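# Set organizer, cup and block upright on the mat

## Task

Place the desk organizer, the cup and the wooden block on the mat, each at rest and oriented the way the manual reference drawing shows them. Each item is judged separately. Any spot counts as long as the item lies fully on the mat, no item sits inside, on top of or beneath another, and no other object is on the mat. Nothing may be left tipped over.

## Robot and tools

Robot: two arms, left_arm and right_arm, each ending in a five-part dexterous hand (index, middle, ring, thumb). right_arm has a right hand; left_arm has a mirrored left hand. Bases in the scene frame: left_arm at (+0.064, +0.406, 0) m, right_arm at (+0.022, -0.367, 0) m, both nearly unrotated. A camera stand sits behind the arms. Cameras: cam_high, cam_left_wrist, cam_right_wrist, each 672x504.

Frames. Scene frame: origin on the table top halfway between the arms, +z up, +x outward over the table, +y toward left_arm. Reported hand positions (m), orientations (quat_wxyz) and velocities use this frame. Motion offsets instead use the axes of each arm's current Hand target. Hand point axes (right hand): +z runs along straight fingers toward the tips, +x crosses the palm away from the thumb, +y points out of the palm face. On the left hand +x points toward the thumb. A rigid mast near the wrist on the palm side can strike objects.

A row is always 48 numbers, all in [-1, 1], covering both arms even if one is idle: left dx, dy, dz, rx, ry, rz; left 16 hand motors; left current_limit; left speed; then the same 24 for the right arm. The pose part is an offset, not a pose: dx..rz shift the hand from its Hand target as it stood when the action (or move) began, in that target's own axes; rx, ry, rz form one rotation vector. Scale: 1.0 equals 0.6 m or 180 degrees. Six zeros re-request the current Hand target. Repeating a nonzero offset moves further.

Hand motors, in this fixed order: index_abd, index_mcp, index_pip, index_dip, middle_abd, middle_mcp, middle_pip, middle_dip, ring_abd, ring_mcp, ring_pip, ring_dip, thumb_cmc, thumb_axl, thumb_mcp, thumb_ipl. Each is an absolute goal angle mapped linearly between its stops; lower values bend fingers toward the palm. Straight values: _abd 0.00, _mcp 0.75, _pip 0.58, _dip 0.70, thumb_cmc 0.71, thumb_axl 0.68, thumb_mcp 0.23, thumb_ipl 0.17. current_limit maps -1..+1 to 0..550 mA (start +0.4); speed sets goal slew as (speed+1)/2 of 8.5 rad/s (start -0.6). A zero in a hand column is a real goal, so to keep a hand unchanged copy back its hand_goal, hand_current_limit and hand_speed.

Tools.
execute_actions(actions, cameras): actions is a list of actions; each action is a table of up to 15 rows, one per 1/30 s step, and a short table repeats its final row. Every row in an action is measured from the same start pose. cameras: list of names, ["all"], or []; images come by default only when actions is empty.
move(target, speed, blend, stop_force, zero, blocking, cameras): target is one 48-number row or a list of up to 15 rows, all offsets from the same Hand targets (not chained). Hands travel in straight lines with no obstacle avoidance; total time caps at 10 s. speed: m/s, 0.002 to 3.6, default 0.25 (turn rate twice that in rad/s), one value or one per target. blend: corner rounding in m per target, 0 means stop at each. stop_force: 3 to 120 N, ends an arm's path on a felt push; unreliable while the hand rotates and blind to light nudges; omit it when backing off a contact. zero: with stop_force, re-zero before moving (default true). blocking=false returns after about 0.5 s while motion continues (not allowed with stop_force). The result adds a move: line with the ending (done, off_target, moving, held, fault) and limits such as paced or held.
wait(seconds 0 to 10), stop(), zoom_image(camera, region [x0,y0,x1,y1] pixels, at most 504 by 504, on the latest image), show_instructions() to view the reference drawing, zero_wrist_force(arm), finished_scene(scene = current scene number) to end the scene irreversibly.

Results list per arm: end_effector_position and quat, velocities (omitted when joints are still), Hand target (the base for the next offsets; the hand often rests slightly short of it), joint positions and torques, Wrist force/torque in the hand's own axes plus the peak reading, and per-motor hand_goal, hand_measured, hand_current_ma, hand_state (moving, goal, blocked, overload). Warning lines include MOTOR HOT, fault lines and HAND FAULT.

Cautions. Commanded orientation is clipped to 32 degrees from the measured one per step. Arms are stiff: aiming past a firm contact can trip a force fault (about 150 N) or a joint torque fault (wrist joints 25.7 N m), freezing that arm for 10 s. A motor drawing 495 mA or more for 5 s shuts down, so avoid squeezing at full current for long. Keep the arms and hands from touching each other; the clearance check may hold a move. Do not route a hand near its own base. Avoid dropping parts, releasing moving parts, slamming, hard pushes, knocking items over, and anything leaving the table. Objects may occasionally get a small outside push. Prolonged holding or stretched reach heats motors and can lock an arm.

Each tool is called as name([rows], argument=value, ...), one row to a line, values as JSON.

Reference images:

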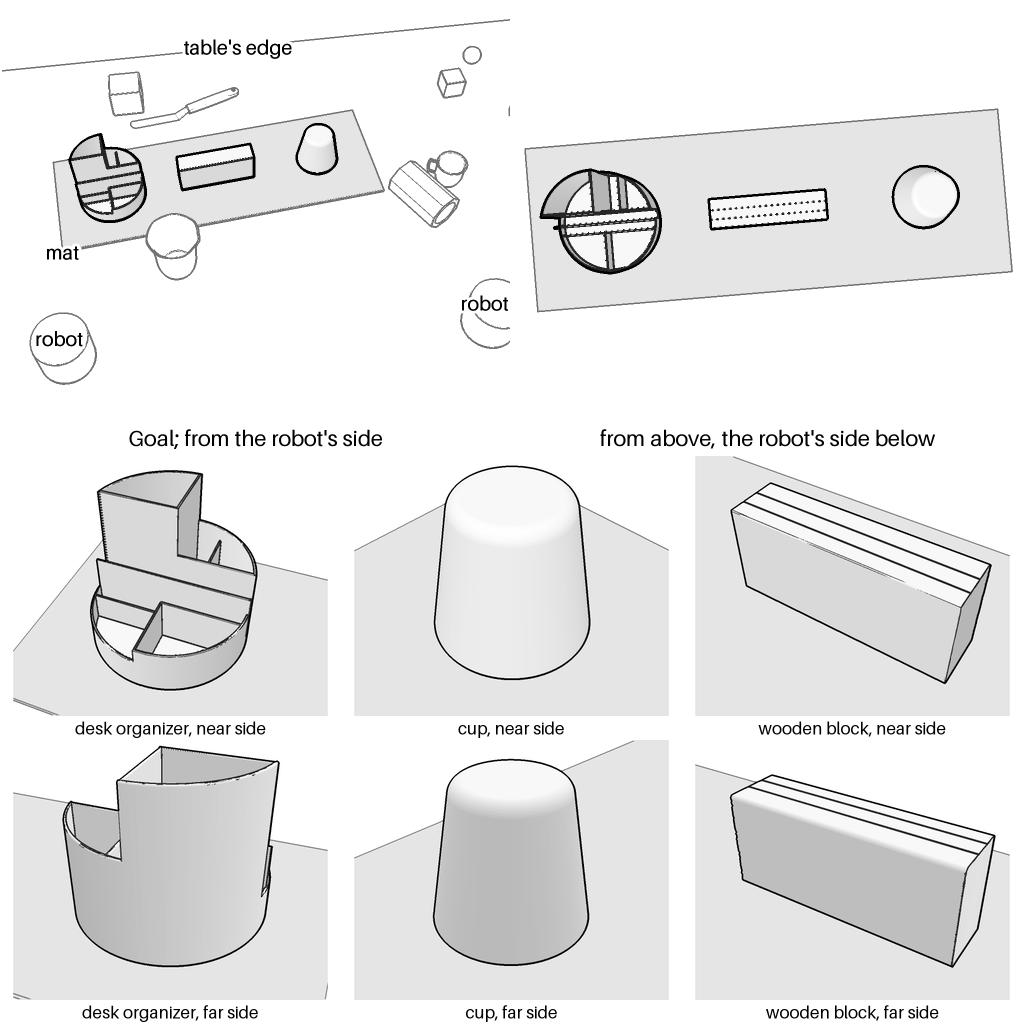

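## Session

execute_actions(actions=[])

Scene clock: 0.00 s.
left_arm: end_effector_position=(+0.2791, +0.2333, +0.3754) hand_goal=(+0.000, +0.754, +0.576, +0.696, +0.000, +0.754, +0.576, +0.696, +0.000, +0.754, +0.576, +0.696, +0.714, +0.678, +0.226, +0.168) hand_measured=(+0.000, +0.754, +0.576, +0.696, +0.000, +0.754, +0.576, +0.696, +0.000, +0.754, +0.576, +0.696, +0.714, +0.678, +0.226, +0.168) hand_current_ma=(+0, +0, +0, +0, +0, +0, +0, +0, +0, +0, +0, +0, +0, +0, +0, +0) hand_state=(goal, goal, goal, goal, goal, goal, goal, goal, goal, goal, goal, goal, goal, goal, goal, goal) hand_current_limit=0.40 hand_speed=-0.60 end_effector_quat_wxyz=(+0.259, +0.592, +0.763, +0.005) | right_arm: end_effector_position=(+0.4666, +0.0649, +0.2985) hand_goal=(+0.000, +0.754, +0.576, +0.696, +0.000, +0.754, +0.576, +0.696, +0.000, +0.754, +0.576, +0.696, +0.714, +0.678, +0.226, +0.168) hand_measured=(+0.000, +0.754, +0.576, +0.696, +0.000, +0.754, +0.576, +0.696, +0.000, +0.754, +0.576, +0.696, +0.714, +0.678, +0.226, +0.168) hand_current_ma=(+0, +0, +0, +0, +0, +0, +0, +0, +0, +0, +0, +0, +0, +0, +0, +0) hand_state=(goal, goal, goal, goal, goal, goal, goal, goal, goal, goal, goal, goal, goal, goal, goal, goal) hand_current_limit=0.40 hand_speed=-0.60 end_effector_quat_wxyz=(+0.216, -0.231, +0.873, +0.372)
Joint positions: left_arm=[2.905 -0.517 -2.268 -1.436 1.379 -0.55] | right_arm=[0.142 -1.434 2.107 -2.712 -0.783 -1.736]
Joint velocities: within noise
Joint torques (N m): no reading
Motor temperatures (°C): left_arm=[23 24 22 34 27 29] | right_arm=[27 24 28 28 29 31]
Wrist force (N): no reading
Wrist torque (N m): no reading
Wrist force, peak (N): no reading
Hand target: left_arm +0.2791, +0.2333, +0.3754; +0.259, +0.592, +0.763, +0.005 | right_arm +0.4666, +0.0649, +0.2985; +0.216, -0.231, +0.873, +0.372

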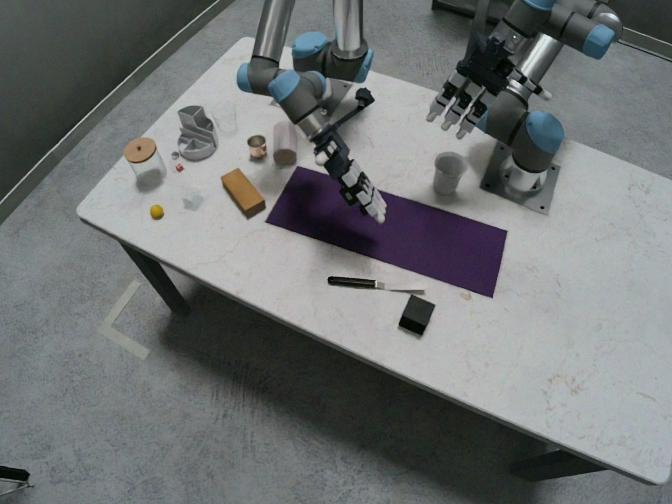

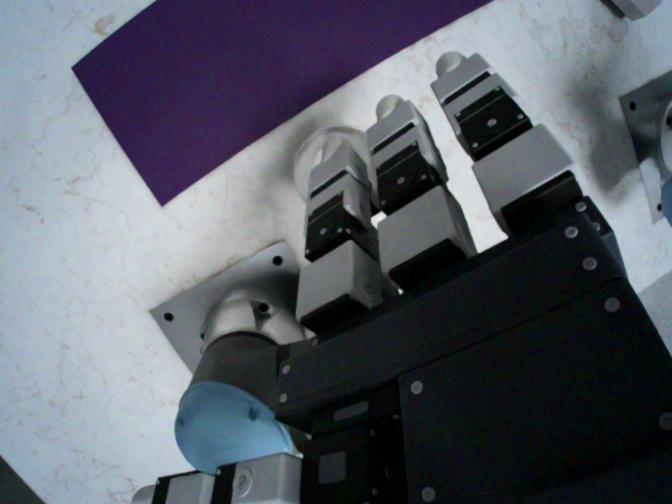

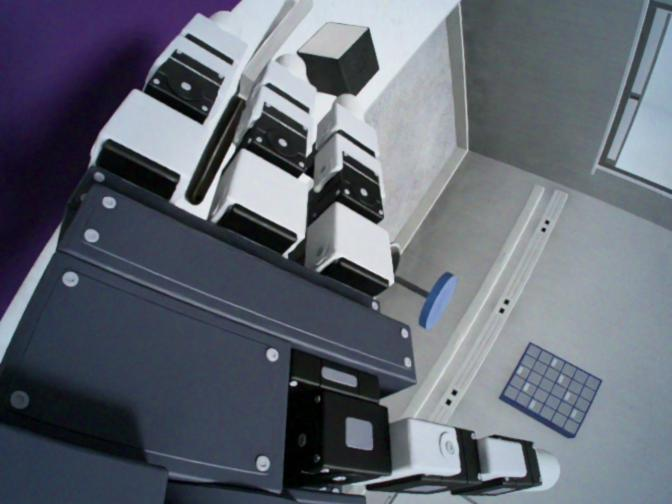

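zoom_image(camera="cam_high", region=[100, 80, 310, 238])

zoom_image(camera="cam_high", region=[400, 130, 500, 205])

zoom_image(camera="cam_high", region=[240, 140, 520, 350])

Scaled by 2.400 from the camera's 672x504 image, which has a finer 960x720 frame.

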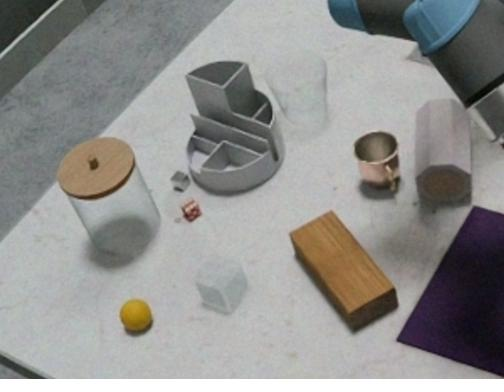

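Scaled by 5.040 from the camera's 672x504 image, which has a finer 960x720 frame.

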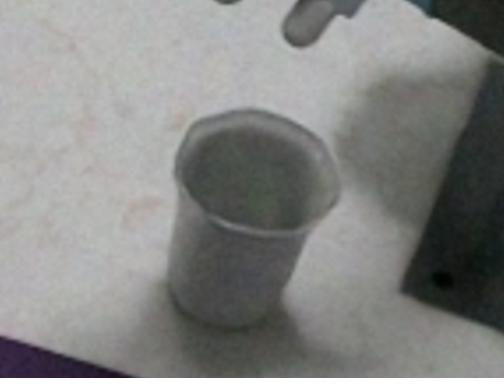

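Scaled by 1.800 from the camera's 672x504 image, which has a finer 960x720 frame.

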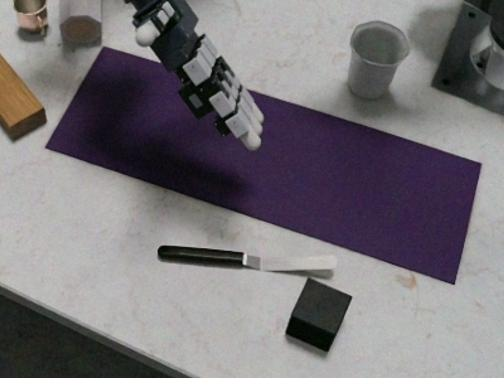

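zoom_image(camera="cam_high", region=[160, 85, 260, 165])

zoom_image(camera="cam_high", region=[200, 90, 250, 145])

Scaled by 5.040 from the camera's 672x504 image, which has a finer 960x720 frame.

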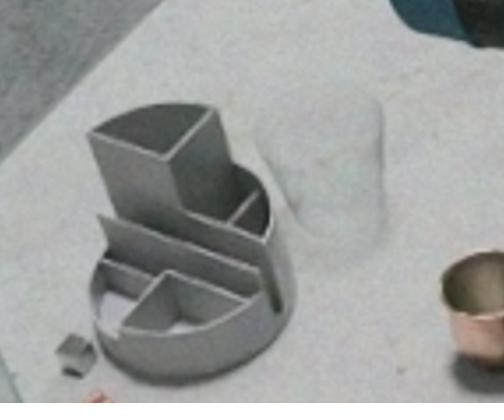

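Scaled by 9.164 from the camera's 672x504 image, which has a finer 960x720 frame.

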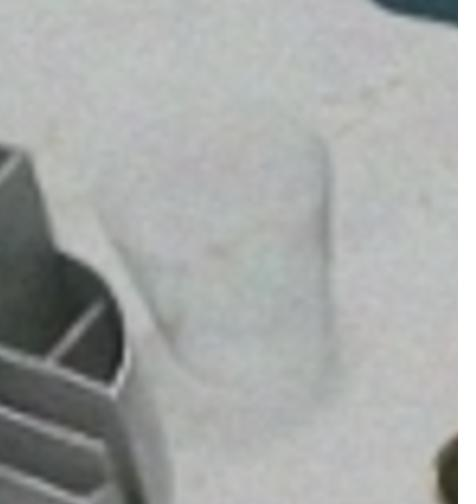

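move(target=[0,0,0,0,0,0, 0,0.754,0.576,0.696,0,0.754,0.576,0.696,0,0.754,0.576,0.696,0.714,0.678,0.226,0.168,0.4,-0.6, 0.3163,-0.516,-0.7295,0.150,-0.003,-0.662, 0,0.754,0.576,0.696,0,0.754,0.576,0.696,0,0.754,0.576,0.696,0.714,0.678,0.226,0.168,0.4,-0.6], speed=0.5, cameras=["all"])

Scene clock: 259.37 s.
left_arm: end_effector_position=(+0.2791, +0.2333, +0.3754) hand_goal=(+0.000, +0.754, +0.576, +0.696, +0.000, +0.754, +0.576, +0.696, +0.000, +0.754, +0.576, +0.696, +0.714, +0.678, +0.226, +0.168) hand_measured=(+0.000, +0.754, +0.576, +0.696, +0.000, +0.754, +0.576, +0.696, +0.000, +0.754, +0.576, +0.696, +0.714, +0.678, +0.224, +0.168) hand_current_ma=(+0, +0, +0, +0, +0, +0, +0, +0, +0, +0, +0, +0, +0, +0, +0, +0) hand_state=(goal, goal, goal, goal, goal, goal, goal, goal, goal, goal, goal, goal, goal, goal, goal, goal) hand_current_limit=0.40 hand_speed=-0.60 end_effector_quat_wxyz=(+0.259, +0.592, +0.763, +0.005) | right_arm: end_effector_position=(+0.4001, -0.4999, +0.2997) hand_goal=(+0.000, +0.754, +0.576, +0.696, +0.000, +0.754, +0.576, +0.696, +0.000, +0.754, +0.576, +0.696, +0.714, +0.678, +0.226, +0.168) hand_measured=(+0.000, +0.748, +0.576, +0.696, +0.000, +0.748, +0.576, +0.696, +0.000, +0.746, +0.576, +0.696, +0.708, +0.678, +0.226, +0.168) hand_current_ma=(-1, -30, +1, +0, -1, -25, +1, +0, -1, -31, +1, +0, -25, -3, -5, -1) hand_state=(goal, goal, goal, goal, goal, goal, goal, goal, goal, goal, goal, goal, goal, goal, goal, goal) hand_current_limit=0.40 hand_speed=-0.60 end_effector_quat_wxyz=(-0.470, +0.814, -0.296, +0.172)
Joint positions: left_arm=[2.905 -0.517 -2.268 -1.436 1.379 -0.55] | right_arm=[-1.092 -1.808 1.894 -1.085 -0.635 -5.39]
Joint torques (N m): left_arm=[0.33 -15.09 21.2 2.82 -0.37 -0.13] | right_arm=[-10.16 -2.53 -34.03 0.05 -0.46 -1.24]
Wrist force (N): left_arm=[0.3 -0.1 0.2] | right_arm=[-0.3 2.7 1.2]
Wrist torque (N m): left_arm=[-0.03 -0.03 0.03] | right_arm=[-0.05 -0.20 0.09]
Wrist force, peak (N): left_arm=[0.4 -0.4 -0.1] | right_arm=[-0.3 2.7 1.4]
Hand target: left_arm +0.2791, +0.2333, +0.3754; +0.259, +0.592, +0.763, +0.005 | right_arm +0.4001, -0.4999, +0.2997; -0.470, +0.814, -0.295, +0.172
Off the commanded pose: left_arm 0.000 m, 0 deg | right_arm 0.000 m, 0 deg.
move: done

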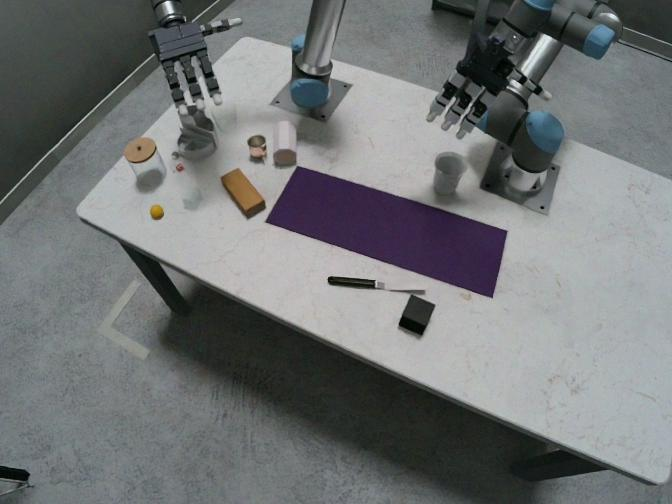

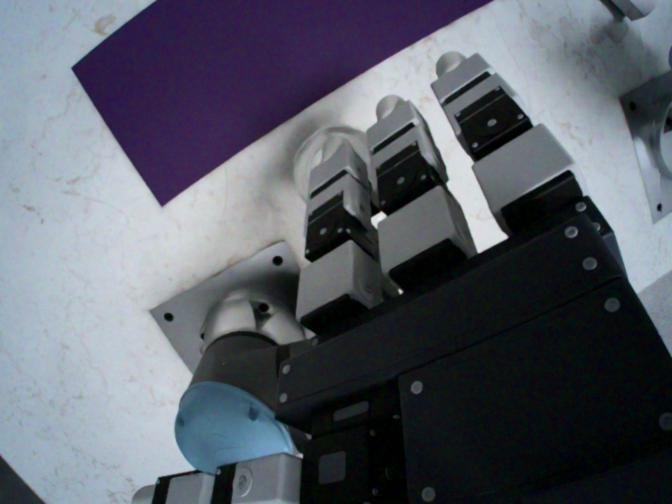

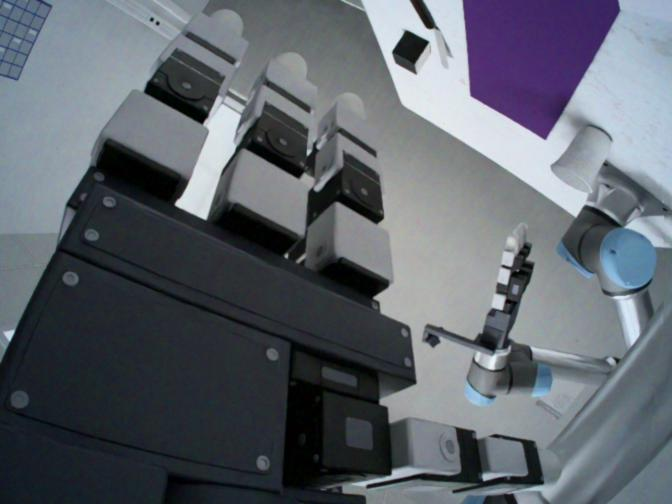

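zoom_image(camera="cam_high", region=[210, 155, 280, 225])

zoom_image(camera="cam_high", region=[120, 90, 310, 232])

Scaled by 7.200 from the camera's 672x504 image, which has a finer 960x720 frame.

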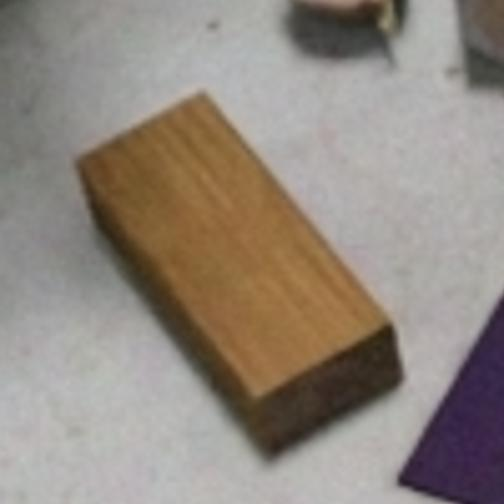

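Scaled by 2.653 from the camera's 672x504 image, which has a finer 960x720 frame.

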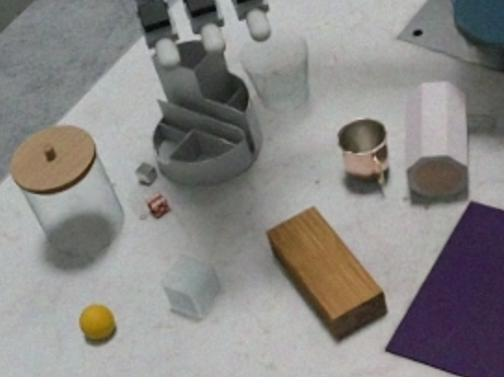

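move(target=[0.4897,0.3247,-0.237,0,0,0, 0,0.754,0.576,0.696,0,0.754,0.576,0.696,0,0.754,0.576,0.696,0.714,0.678,0.226,0.168,0.4,-0.6, -0.0072,0.0395,0.3975,0.0464,0.398,0.1856, 0,0.548,0.066,0.189,0,0.548,0.066,0.189,0,0.754,0.576,0.696,-0.571,0.677,0.056,0.006,0.4,-0.4], speed=0.4, cameras=["cam_high","cam_right_wrist"])

zoom_image(camera="cam_high", region=[180, 90, 330, 240])

Scene clock: 566.13 s.
left_arm: end_effector_position=(+0.3490, +0.6004, +0.4451) hand_goal=(+0.000, +0.754, +0.576, +0.696, +0.000, +0.754, +0.576, +0.696, +0.000, +0.754, +0.576, +0.696, +0.714, +0.678, +0.226, +0.168) hand_measured=(+0.000, +0.754, +0.576, +0.696, +0.000, +0.754, +0.576, +0.696, +0.000, +0.754, +0.576, +0.696, +0.714, +0.678, +0.224, +0.168) hand_current_ma=(+0, +0, +0, +0, +0, +0, +0, +0, +0, +0, +0, +0, +0, +0, +0, +0) hand_state=(goal, goal, goal, goal, goal, goal, goal, goal, goal, goal, goal, goal, goal, goal, goal, goal) hand_current_limit=0.40 hand_speed=-0.60 end_effector_quat_wxyz=(+0.259, +0.592, +0.763, +0.005) | right_arm: end_effector_position=(+0.5223, -0.3480, +0.1603) hand_goal=(+0.000, +0.548, +0.066, +0.190, +0.000, +0.548, +0.066, +0.190, +0.000, +0.754, +0.576, +0.696, -0.570, +0.678, +0.056, +0.006) hand_measured=(+0.000, +0.542, +0.068, +0.192, +0.000, +0.544, +0.068, +0.194, +0.000, +0.746, +0.576, +0.696, -0.570, +0.678, +0.056, +0.008) hand_current_ma=(-1, -24, +7, +11, -1, -20, +7, +13, -1, -36, +0, +0, +3, -3, +4, +9) hand_state=(goal, goal, goal, goal, goal, goal, goal, goal, goal, goal, goal, goal, goal, goal, goal, goal) hand_current_limit=0.40 hand_speed=-0.40 end_effector_quat_wxyz=(+0.292, -0.415, +0.705, -0.495)
Joint positions: left_arm=[4.786 -0.953 -1.791 -2.325 1.178 1.451] | right_arm=[-0.151 -1.337 2.443 -3.879 -1.915 -3.01]
Joint torques (N m): left_arm=[-13.22 -13.39 26.93 -1.05 -3.48 2.17] | right_arm=[11.18 -13.22 -23.87 -4.92 -2.14 1.54]
Wrist force (N): left_arm=[0.0 -0.2 -0.1] | right_arm=[-0.1 2.8 0.9]
Wrist torque (N m): left_arm=[0.01 -0.03 -0.08] | right_arm=[0.05 -0.24 0.05]
Wrist force, peak (N): left_arm=[1.4 0.1 -1.1] | right_arm=[-0.3 3.3 1.3]
Hand target: left_arm +0.3490, +0.6004, +0.4451; +0.259, +0.592, +0.763, +0.005 | right_arm +0.5223, -0.3480, +0.1603; +0.292, -0.415, +0.705, -0.495
Off the commanded pose: left_arm 0.000 m, 0 deg | right_arm 0.000 m, 0 deg.
move: done; limits=paced
Images, in order (width x height): cam_high 672x504, cam_right_wrist 672x504.

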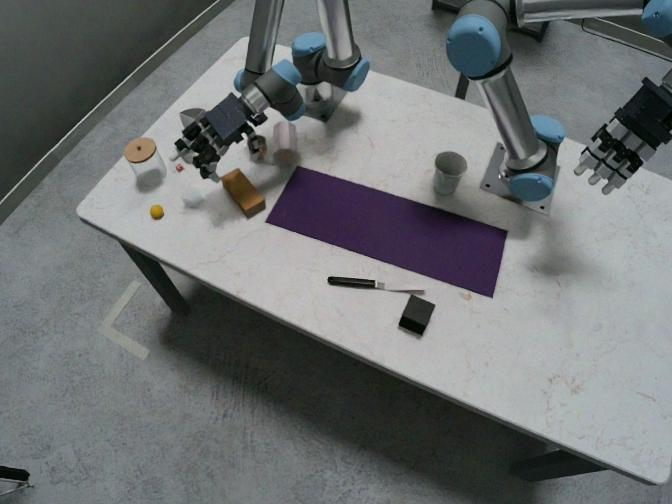

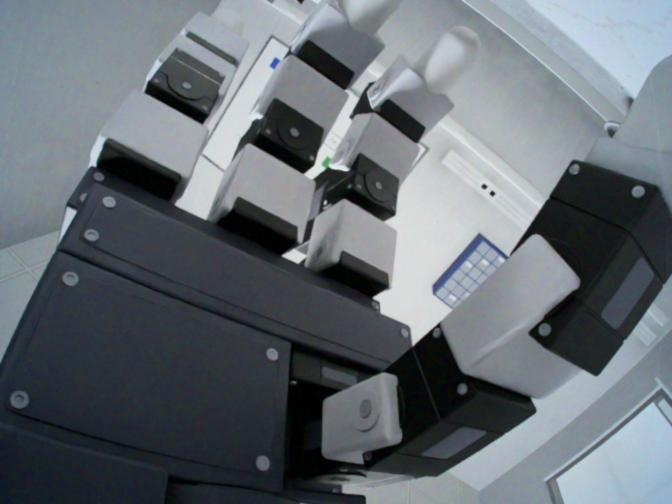

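Scaled by 3.360 from the camera's 672x504 image, which has a finer 960x720 frame.

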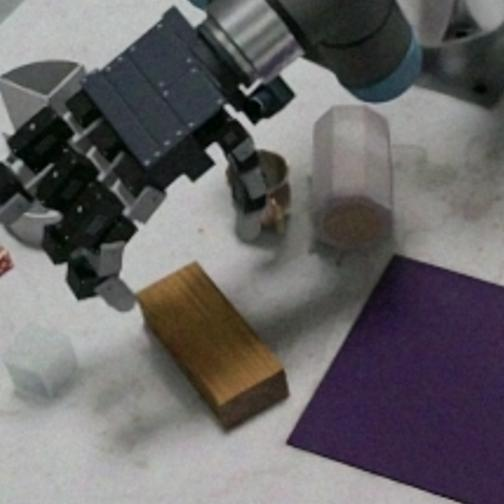

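move(target=[0,0,0,0,0,0, 0,0.754,0.576,0.696,0,0.754,0.576,0.696,0,0.754,0.576,0.696,0.714,0.678,0.226,0.168,0.4,-0.6, -0.0072,0.1767,0.0523,0,0,0, 0,0.548,0.066,0.189,0,0.548,0.066,0.189,0,0.754,0.576,0.696,-0.571,0.677,0.056,0.006,0.4,-0.4], speed=0.2)

move(target=[0,0,0,0,0,0, 0,0.754,0.576,0.696,0,0.754,0.576,0.696,0,0.754,0.576,0.696,0.714,0.678,0.226,0.168,0.4,-0.6, 0,0.018,0.0065,0,0,0, 0,0.548,0.066,0.189,0,0.548,0.066,0.189,0,0.754,0.576,0.696,-0.571,0.677,0.056,0.006,0.4,-0.4], speed=0.03, stop_force=6, cameras=["cam_high","cam_right_wrist"])

zoom_image(camera="cam_high", region=[180, 120, 300, 240])

Scene clock: 585.90 s.
left_arm: end_effector_position=(+0.3490, +0.6004, +0.4451) hand_goal=(+0.000, +0.754, +0.576, +0.696, +0.000, +0.754, +0.576, +0.696, +0.000, +0.754, +0.576, +0.696, +0.714, +0.678, +0.226, +0.168) hand_measured=(+0.000, +0.754, +0.576, +0.696, +0.000, +0.754, +0.576, +0.696, +0.000, +0.754, +0.576, +0.696, +0.714, +0.678, +0.224, +0.168) hand_current_ma=(+0, +0, +0, +0, +0, +0, +0, +0, +0, +0, +0, +0, +0, +0, +0, +0) hand_state=(goal, goal, goal, goal, goal, goal, goal, goal, goal, goal, goal, goal, goal, goal, goal, goal) hand_current_limit=0.40 hand_speed=-0.60 end_effector_quat_wxyz=(+0.259, +0.592, +0.763, +0.005) | right_arm: end_effector_position=(+0.5175, -0.3420, +0.0705) hand_goal=(+0.000, +0.548, +0.066, +0.190, +0.000, +0.548, +0.066, +0.190, +0.000, +0.754, +0.576, +0.696, -0.570, +0.678, +0.056, +0.006) hand_measured=(+0.000, +0.540, +0.068, +0.192, +0.000, +0.542, +0.068, +0.194, +0.000, +0.742, +0.576, +0.696, -0.570, +0.678, +0.056, +0.008) hand_current_ma=(-1, -34, +5, +10, -1, -29, +5, +12, -1, -50, -3, +0, +3, -3, +3, +8) hand_state=(goal, goal, goal, goal, goal, goal, goal, goal, goal, goal, goal, goal, goal, goal, goal, goal) hand_current_limit=0.40 hand_speed=-0.40 end_effector_quat_wxyz=(+0.291, -0.415, +0.707, -0.493)
Joint positions: left_arm=[4.786 -0.953 -1.791 -2.325 1.178 1.451] | right_arm=[-0.134 -1.024 2.467 -4.208 -1.931 -3.001]
Joint torques (N m): left_arm=[-11.22 -12.35 26.8 -1 -3.63 2.27] | right_arm=[2.35 -28.14 -6.14 -2.9 -0.26 0.09]
Wrist force (N): left_arm=[0.1 -0.3 -0.2] | right_arm=[0.3 0.9 1.7]
Wrist torque (N m): left_arm=[0.01 -0.05 -0.07] | right_arm=[-0.23 -0.35 -0.08]
Wrist force, peak (N): left_arm=[0.2 -0.6 -0.2] | right_arm=[-26.9 -105.1 -44.1]
Hand target: left_arm +0.3490, +0.6004, +0.4451; +0.259, +0.592, +0.763, +0.005 | right_arm +0.5175, -0.3420, +0.0705; +0.291, -0.415, +0.707, -0.493 (not the last commanded pose)
Off the commanded pose: left_arm 0.000 m, 0 deg | right_arm 0.021 m, 0 deg.
FORCE FAULT: contact force on the right arm reached its limit, and that arm stopped. The contact can be on any part of that arm, not only on its tool. That arm's remaining commands of this call were not run. That arm is still stopped at the end of this call. That arm stays stopped for about 10 more seconds. Until then a move that you send moves the other arm only, and its call returns only when the move has ended. Once the stop has ended, the next robot result says so. If the stop ends while you think or write, that arm runs what you send next, counted from a new Hand target: where the arm stands when the stop ends. While its stop runs, that arm, its gripper or tool too, takes no new command. Until it ends, the stop uses up actions while you think or wait. An arm that is not stopped still takes commands.
move: fault (right_arm)

not run: an earlier result of this reply reported a stop or a fault. Calls in your next reply go to the robot.

Scaled by 4.200 from the camera's 672x504 image, which has a finer 960x720 frame.
This view is cut from an older image: the scene may have changed since it was taken.

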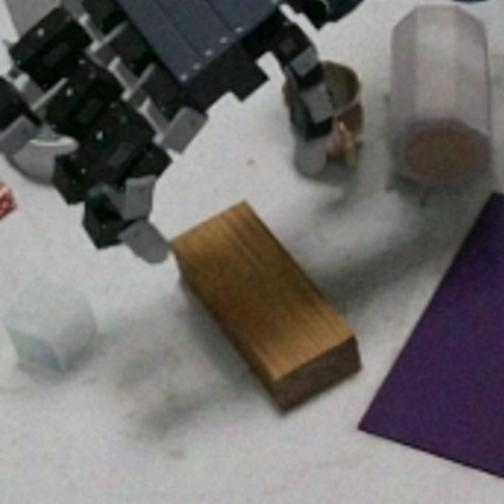

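wait(seconds=1, cameras=["cam_high","cam_right_wrist"])

zoom_image(camera="cam_high", region=[180, 120, 300, 240])

Scene clock: 590.93 s.
left_arm: end_effector_position=(+0.3490, +0.6004, +0.4451) hand_goal=(+0.000, +0.754, +0.576, +0.696, +0.000, +0.754, +0.576, +0.696, +0.000, +0.754, +0.576, +0.696, +0.714, +0.678, +0.226, +0.168) hand_measured=(+0.000, +0.754, +0.576, +0.696, +0.000, +0.754, +0.576, +0.696, +0.000, +0.754, +0.576, +0.696, +0.714, +0.678, +0.224, +0.168) hand_current_ma=(+0, +0, +0, +0, +0, +0, +0, +0, +0, +0, +0, +0, +0, +0, +0, +0) hand_state=(goal, goal, goal, goal, goal, goal, goal, goal, goal, goal, goal, goal, goal, goal, goal, goal) hand_current_limit=0.40 hand_speed=-0.60 end_effector_quat_wxyz=(+0.259, +0.592, +0.763, +0.005) | right_arm: end_effector_position=(+0.5175, -0.3420, +0.0705) hand_goal=(+0.000, +0.548, +0.066, +0.190, +0.000, +0.548, +0.066, +0.190, +0.000, +0.754, +0.576, +0.696, -0.570, +0.678, +0.056, +0.006) hand_measured=(+0.000, +0.540, +0.068, +0.192, +0.000, +0.542, +0.068, +0.194, +0.000, +0.742, +0.576, +0.696, -0.570, +0.678, +0.056, +0.008) hand_current_ma=(-1, -34, +5, +10, -1, -29, +5, +12, -1, -50, -3, +0, +3, -3, +3, +8) hand_state=(goal, goal, goal, goal, goal, goal, goal, goal, goal, goal, goal, goal, goal, goal, goal, goal) hand_current_limit=0.40 hand_speed=-0.40 end_effector_quat_wxyz=(+0.291, -0.415, +0.707, -0.493)
Joint positions: left_arm=[4.786 -0.953 -1.791 -2.325 1.178 1.451] | right_arm=[-0.134 -1.024 2.467 -4.208 -1.931 -3.001]
Joint torques (N m): left_arm=[-11.43 -14.92 26.85 -0.94 -3.52 2.21] | right_arm=[2.35 -27 -5.74 -2.89 -0.26 -0.04]
Wrist force (N): left_arm=[-0.1 -0.3 -0.1] | right_arm=[1.0 1.7 1.3]
Wrist torque (N m): left_arm=[-0.01 -0.02 -0.09] | right_arm=[-0.16 -0.40 0.06]
Wrist force, peak (N): left_arm=[0.0 -0.6 -0.3] | right_arm=[1.1 1.4 2.0]
Hand target: left_arm +0.3490, +0.6004, +0.4451; +0.259, +0.592, +0.763, +0.005 | right_arm +0.5175, -0.3420, +0.0705; +0.291, -0.415, +0.707, -0.493 (not the last commanded pose)
Off the commanded pose: left_arm 0.000 m, 0 deg | right_arm 0.021 m, 0 deg.
FORCE FAULT, CONTINUED: the right arm was still stopped when this call began, by the force fault that an earlier result reported. Since the last result the stop counts as 10 of the actions that you can send in this scene. That arm is still stopped at the end of this call. That arm stays stopped for about 5 more seconds. If the stop ends while you think or write, that arm runs what you send next, counted from a new Hand target: where the arm stands when the stop ends. While its stop runs, that arm, its gripper or tool too, takes no new command.
wait: 1.00 s; at rest from the start
Images, in order (width x height): cam_high 672x504, cam_right_wrist 672x504.

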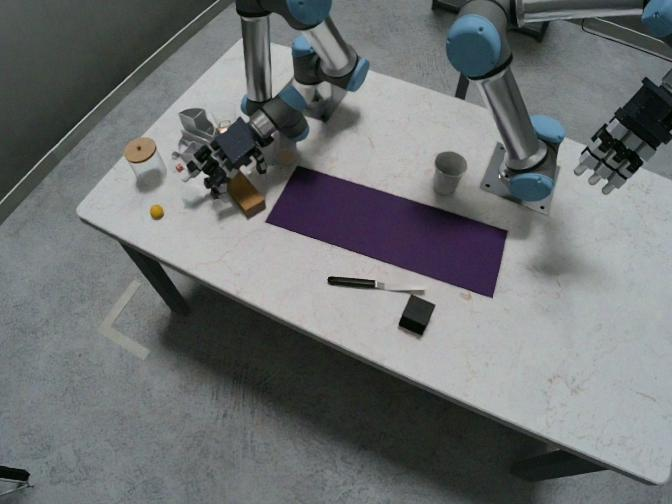

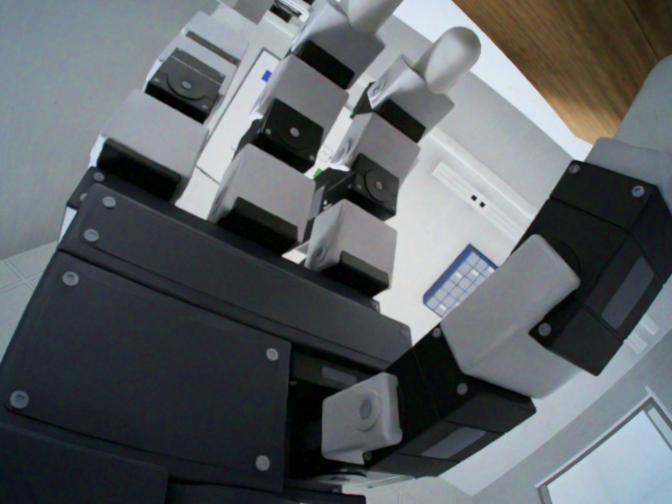

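Scaled by 4.200 from the camera's 672x504 image, which has a finer 960x720 frame.

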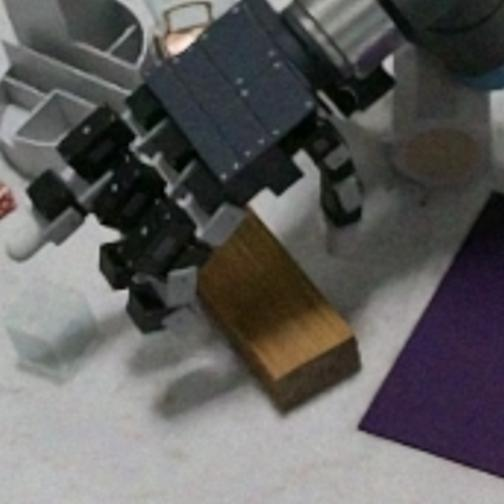

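zoom_image(camera="cam_high", region=[170, 95, 270, 170])

Scaled by 5.040 from the camera's 672x504 image, which has a finer 960x720 frame.

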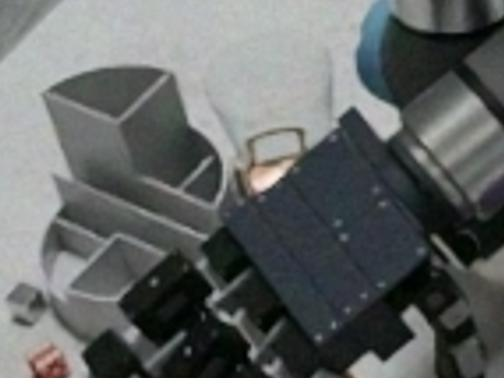

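wait(seconds=1)

move(target=[0,0,0,0,0,0, 0,0.754,0.576,0.696,0,0.754,0.576,0.696,0,0.754,0.576,0.696,0.714,0.678,0.226,0.168,0.4,-0.6, 0,0.0501,0.0182,0,0,0, 0,0.548,0.066,0.189,0,0.548,0.066,0.189,0,0.754,0.576,0.696,-0.571,0.677,0.056,0.006,0.4,-0.4], speed=0.03, stop_force=8, cameras=["cam_high","cam_right_wrist"])

zoom_image(camera="cam_high", region=[180, 120, 300, 240])

Scene clock: 609.23 s.
left_arm: end_effector_position=(+0.3490, +0.6004, +0.4451) hand_goal=(+0.000, +0.754, +0.576, +0.696, +0.000, +0.754, +0.576, +0.696, +0.000, +0.754, +0.576, +0.696, +0.714, +0.678, +0.226, +0.168) hand_measured=(+0.000, +0.754, +0.576, +0.696, +0.000, +0.754, +0.576, +0.696, +0.000, +0.754, +0.576, +0.696, +0.714, +0.678, +0.224, +0.168) hand_current_ma=(+0, +0, +0, +0, +0, +0, +0, +0, +0, +0, +0, +0, +0, +0, +0, +0) hand_state=(goal, goal, goal, goal, goal, goal, goal, goal, goal, goal, goal, goal, goal, goal, goal, goal) hand_current_limit=0.40 hand_speed=-0.60 end_effector_quat_wxyz=(+0.259, +0.592, +0.763, +0.005) | right_arm: end_effector_position=(+0.5175, -0.3420, +0.0705) hand_goal=(+0.000, +0.548, +0.066, +0.190, +0.000, +0.548, +0.066, +0.190, +0.000, +0.754, +0.576, +0.696, -0.570, +0.678, +0.056, +0.006) hand_measured=(+0.000, +0.540, +0.068, +0.192, +0.000, +0.542, +0.068, +0.194, +0.000, +0.742, +0.576, +0.696, -0.570, +0.678, +0.056, +0.008) hand_current_ma=(-1, -34, +5, +10, -1, -29, +5, +12, -1, -50, -3, +0, +3, -3, +3, +8) hand_state=(goal, goal, goal, goal, goal, goal, goal, goal, goal, goal, goal, goal, goal, goal, goal, goal) hand_current_limit=0.40 hand_speed=-0.40 end_effector_quat_wxyz=(+0.291, -0.415, +0.707, -0.493)
Joint positions: left_arm=[4.786 -0.953 -1.791 -2.325 1.178 1.451] | right_arm=[-0.134 -1.024 2.467 -4.208 -1.931 -3.001]
Joint torques (N m): left_arm=[-12.12 -13.13 26.64 -1.14 -3.3 2.28] | right_arm=[1.17 -26.4 -5.62 -2.7 -0.25 0.16]
Wrist force (N): left_arm=[0.1 -0.4 -0.2] | right_arm=[0.9 2.1 1.2]
Wrist torque (N m): left_arm=[-0.01 -0.05 -0.07] | right_arm=[-0.10 -0.39 0.09]
Wrist force, peak (N): left_arm=[0.3 -0.6 -0.1] | right_arm=[1.0 2.2 1.4]
Hand target: left_arm +0.3490, +0.6004, +0.4451; +0.259, +0.592, +0.763, +0.005 | right_arm +0.5175, -0.3420, +0.0705; +0.291, -0.415, +0.707, -0.493 (not the last commanded pose)
Off the commanded pose: left_arm 0.000 m, 0 deg | right_arm 0.021 m, 0 deg.
FORCE FAULT, CONTINUED: the right arm's stop, for the force fault that an earlier result reported, is over. The rest of the stop counts as 10 of the actions that you can send in this scene. That arm's target is now where it stood when the stop ended, not its last command. That arm accepts commands again.
wait: 1.00 s; at rest from the start

Scene clock: 609.73 s.
left_arm: end_effector_position=(+0.3490, +0.6004, +0.4451) hand_goal=(+0.000, +0.754, +0.576, +0.696, +0.000, +0.754, +0.576, +0.696, +0.000, +0.754, +0.576, +0.696, +0.714, +0.678, +0.226, +0.168) hand_measured=(+0.000, +0.754, +0.576, +0.696, +0.000, +0.754, +0.576, +0.696, +0.000, +0.754, +0.576, +0.696, +0.714, +0.678, +0.224, +0.168) hand_current_ma=(+0, +0, +0, +0, +0, +0, +0, +0, +0, +0, +0, +0, +0, +0, +0, +0) hand_state=(goal, goal, goal, goal, goal, goal, goal, goal, goal, goal, goal, goal, goal, goal, goal, goal) hand_current_limit=0.40 hand_speed=-0.60 end_effector_quat_wxyz=(+0.259, +0.592, +0.763, +0.005) | right_arm: end_effector_position=(+0.5175, -0.3420, +0.0689) hand_goal=(+0.000, +0.548, +0.066, +0.190, +0.000, +0.548, +0.066, +0.190, +0.000, +0.754, +0.576, +0.696, -0.570, +0.678, +0.056, +0.006) hand_measured=(+0.000, +0.540, +0.068, +0.192, +0.000, +0.542, +0.068, +0.194, +0.000, +0.742, +0.576, +0.696, -0.570, +0.678, +0.056, +0.008) hand_current_ma=(-1, -36, +5, +10, -1, -30, +5, +12, -1, -51, -3, +0, +3, -3, +3, +8) hand_state=(goal, goal, goal, goal, goal, goal, goal, goal, goal, goal, goal, goal, goal, goal, goal, goal) hand_current_limit=0.40 hand_speed=-0.40 end_effector_quat_wxyz=(+0.291, -0.416, +0.707, -0.493)
Joint positions: left_arm=[4.786 -0.953 -1.791 -2.325 1.178 1.451] | right_arm=[-0.134 -1.019 2.467 -4.212 -1.931 -3.001]
Joint torques (N m): left_arm=[-12.31 -12.24 27.54 -1.16 -3.25 2.25] | right_arm=[3.43 -26.46 -5.5 -3.3 -0.22 -0.02]
Wrist force (N): left_arm=[0.1 -0.1 -0.3] | right_arm=[1.2 0.6 1.9]
Wrist torque (N m): left_arm=[0.03 -0.06 -0.07] | right_arm=[-0.28 -0.49 -0.04]
Wrist force, peak (N): left_arm=[0.1 -0.3 -0.4] | right_arm=[3.2 -6.7 2.3]
Hand target: left_arm +0.3490, +0.6004, +0.4451; +0.259, +0.592, +0.763, +0.005 | right_arm +0.5175, -0.3420, +0.0689; +0.291, -0.416, +0.707, -0.493 (not the last commanded pose)
Off the commanded pose: left_arm 0.000 m, 0 deg | right_arm 0.030 m, 0 deg.
FORCE FAULT: contact force on the right arm reached its limit, and that arm stopped. The contact can be on any part of that arm, not only on its tool. That arm's remaining commands of this call were not run. That arm is still stopped at the end of this call. That arm stays stopped for about 10 more seconds. Until then a move that you send moves the other arm only, and its call returns only when the move has ended. Once the stop has ended, the next robot result says so. If the stop ends while you think or write, that arm runs what you send next, counted from a new Hand target: where the arm stands when the stop ends. While its stop runs, that arm, its gripper or tool too, takes no new command. Until it ends, the stop uses up actions while you think or wait. An arm that is not stopped still takes commands.
move: fault (right_arm)
Images, in order (width x height): cam_high 672x504, cam_right_wrist 672x504.

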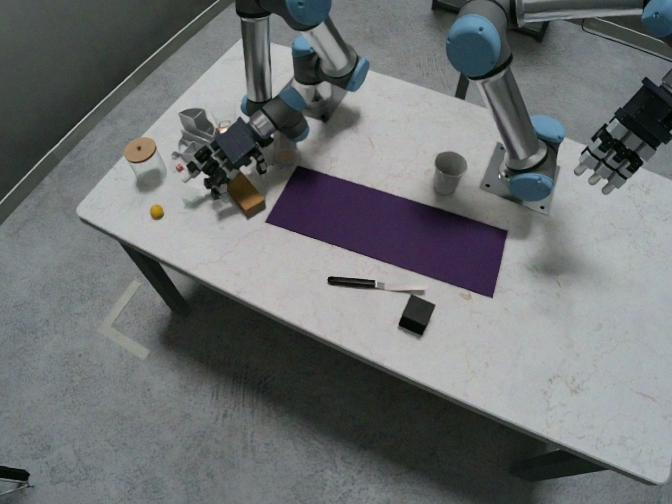

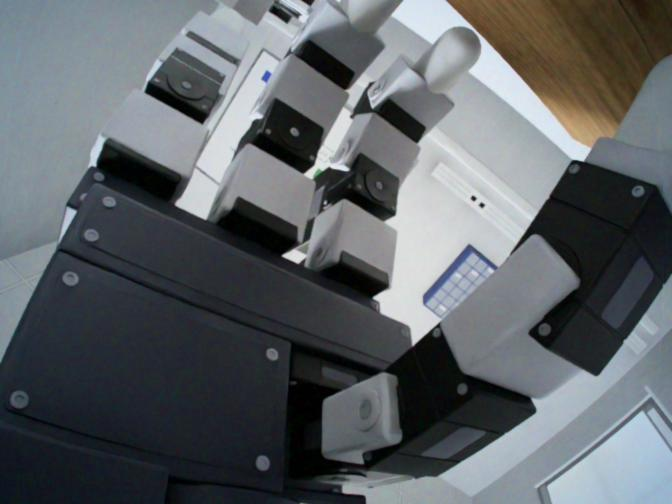

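Scaled by 4.200 from the camera's 672x504 image, which has a finer 960x720 frame.

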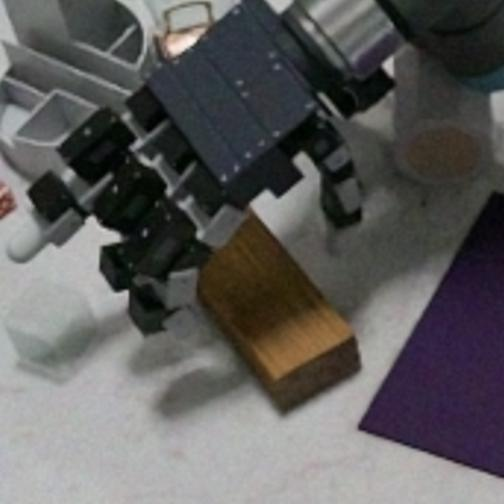

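move(target=[0,0,0,0,0,0, 0,0.754,0.576,0.696,0,0.754,0.576,0.696,0,0.754,0.576,0.696,0.714,0.678,0.226,0.168,0.4,-0.6, -0.0025,-0.1107,-0.0418,-0.0833,0,0, 0,0.89,-0.299,-0.029,0,0.89,-0.299,-0.029,0,0.753,-0.883,-0.463,-0.571,0.677,0.056,0.006,0.4,-0.4], speed=0.15, cameras=["cam_high","cam_right_wrist"])

zoom_image(camera="cam_high", region=[170, 100, 310, 240])

Scene clock: 672.00 s.
left_arm: end_effector_position=(+0.3490, +0.6004, +0.4451) hand_goal=(+0.000, +0.754, +0.576, +0.696, +0.000, +0.754, +0.576, +0.696, +0.000, +0.754, +0.576, +0.696, +0.714, +0.678, +0.226, +0.168) hand_measured=(+0.000, +0.754, +0.576, +0.696, +0.000, +0.754, +0.576, +0.696, +0.000, +0.754, +0.576, +0.696, +0.714, +0.678, +0.224, +0.168) hand_current_ma=(+0, +0, +0, +0, +0, +0, +0, +0, +0, +0, +0, +0, +0, +0, +0, +0) hand_state=(goal, goal, goal, goal, goal, goal, goal, goal, goal, goal, goal, goal, goal, goal, goal, goal) hand_current_limit=0.40 hand_speed=-0.60 end_effector_quat_wxyz=(+0.259, +0.592, +0.763, +0.005) | right_arm: end_effector_position=(+0.5176, -0.3404, +0.1399) hand_goal=(+0.000, +0.890, -0.298, -0.028, +0.000, +0.890, -0.298, -0.028, +0.000, +0.754, -0.882, -0.462, -0.570, +0.678, +0.056, +0.006) hand_measured=(+0.000, +0.872, -0.296, -0.026, +0.000, +0.874, -0.296, -0.024, +0.000, +0.742, -0.876, -0.458, -0.570, +0.678, +0.056, +0.008) hand_current_ma=(-1, -81, +8, +11, -1, -68, +8, +13, -1, -51, +22, +12, +3, -3, +3, +8) hand_state=(goal, goal, goal, goal, goal, goal, goal, goal, goal, goal, goal, goal, goal, goal, goal, goal) hand_current_limit=0.40 hand_speed=-0.40 end_effector_quat_wxyz=(+0.234, -0.450, +0.765, -0.396)
Joint positions: left_arm=[4.786 -0.953 -1.791 -2.325 1.178 1.451] | right_arm=[-0.181 -1.426 2.387 -3.461 -1.845 -2.94]
Joint torques (N m): left_arm=[-11.73 -12.11 27.7 -1.17 -3.42 1.94] | right_arm=[-10.17 -30.57 -27.08 -1.43 1.72 1.33]
Wrist force (N): left_arm=[0.1 -0.3 -0.3] | right_arm=[0.2 2.7 1.7]
Wrist torque (N m): left_arm=[0.00 -0.05 -0.07] | right_arm=[0.04 -0.25 0.07]
Wrist force, peak (N): left_arm=[0.2 -0.6 -0.4] | right_arm=[0.8 3.5 1.6]
Hand target: left_arm +0.3490, +0.6004, +0.4451; +0.259, +0.592, +0.763, +0.005 | right_arm +0.5176, -0.3404, +0.1399; +0.234, -0.450, +0.765, -0.396
Off the commanded pose: left_arm 0.000 m, 0 deg | right_arm 0.000 m, 0 deg.
FORCE FAULT, CONTINUED: the right arm's stop, for the force fault that an earlier result reported, is over. The rest of the stop counts as 19 of the actions that you can send in this scene. The stop ended before this call began, so that arm ran this call's commands, counted from a new Hand target: where the arm stood when the stop ended.
move: done
Images, in order (width x height): cam_high 672x504, cam_right_wrist 672x504.

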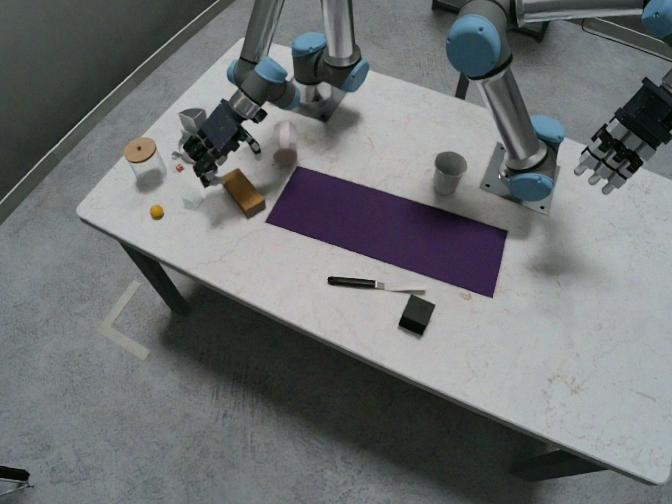

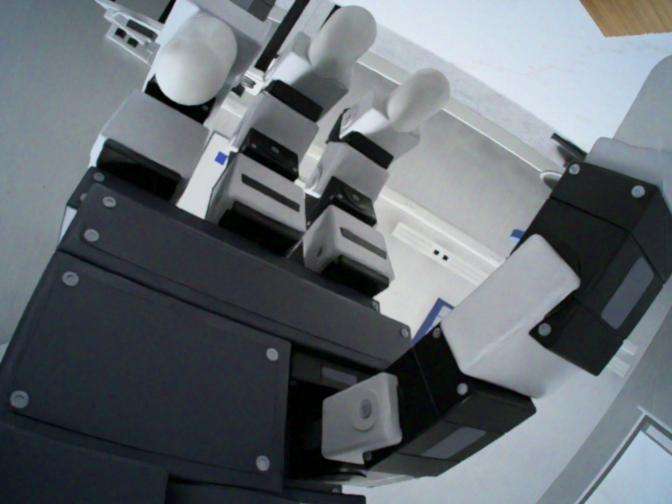

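Scaled by 3.600 from the camera's 672x504 image, which has a finer 960x720 frame.

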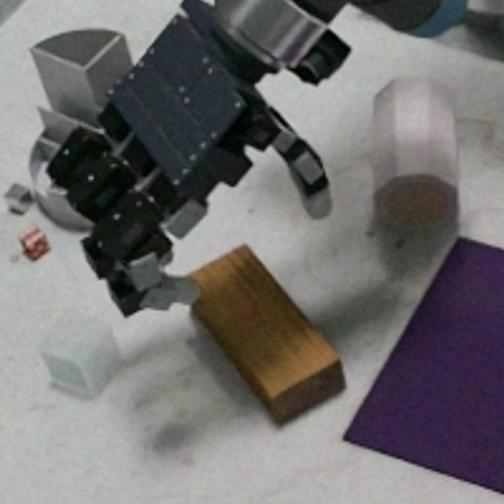

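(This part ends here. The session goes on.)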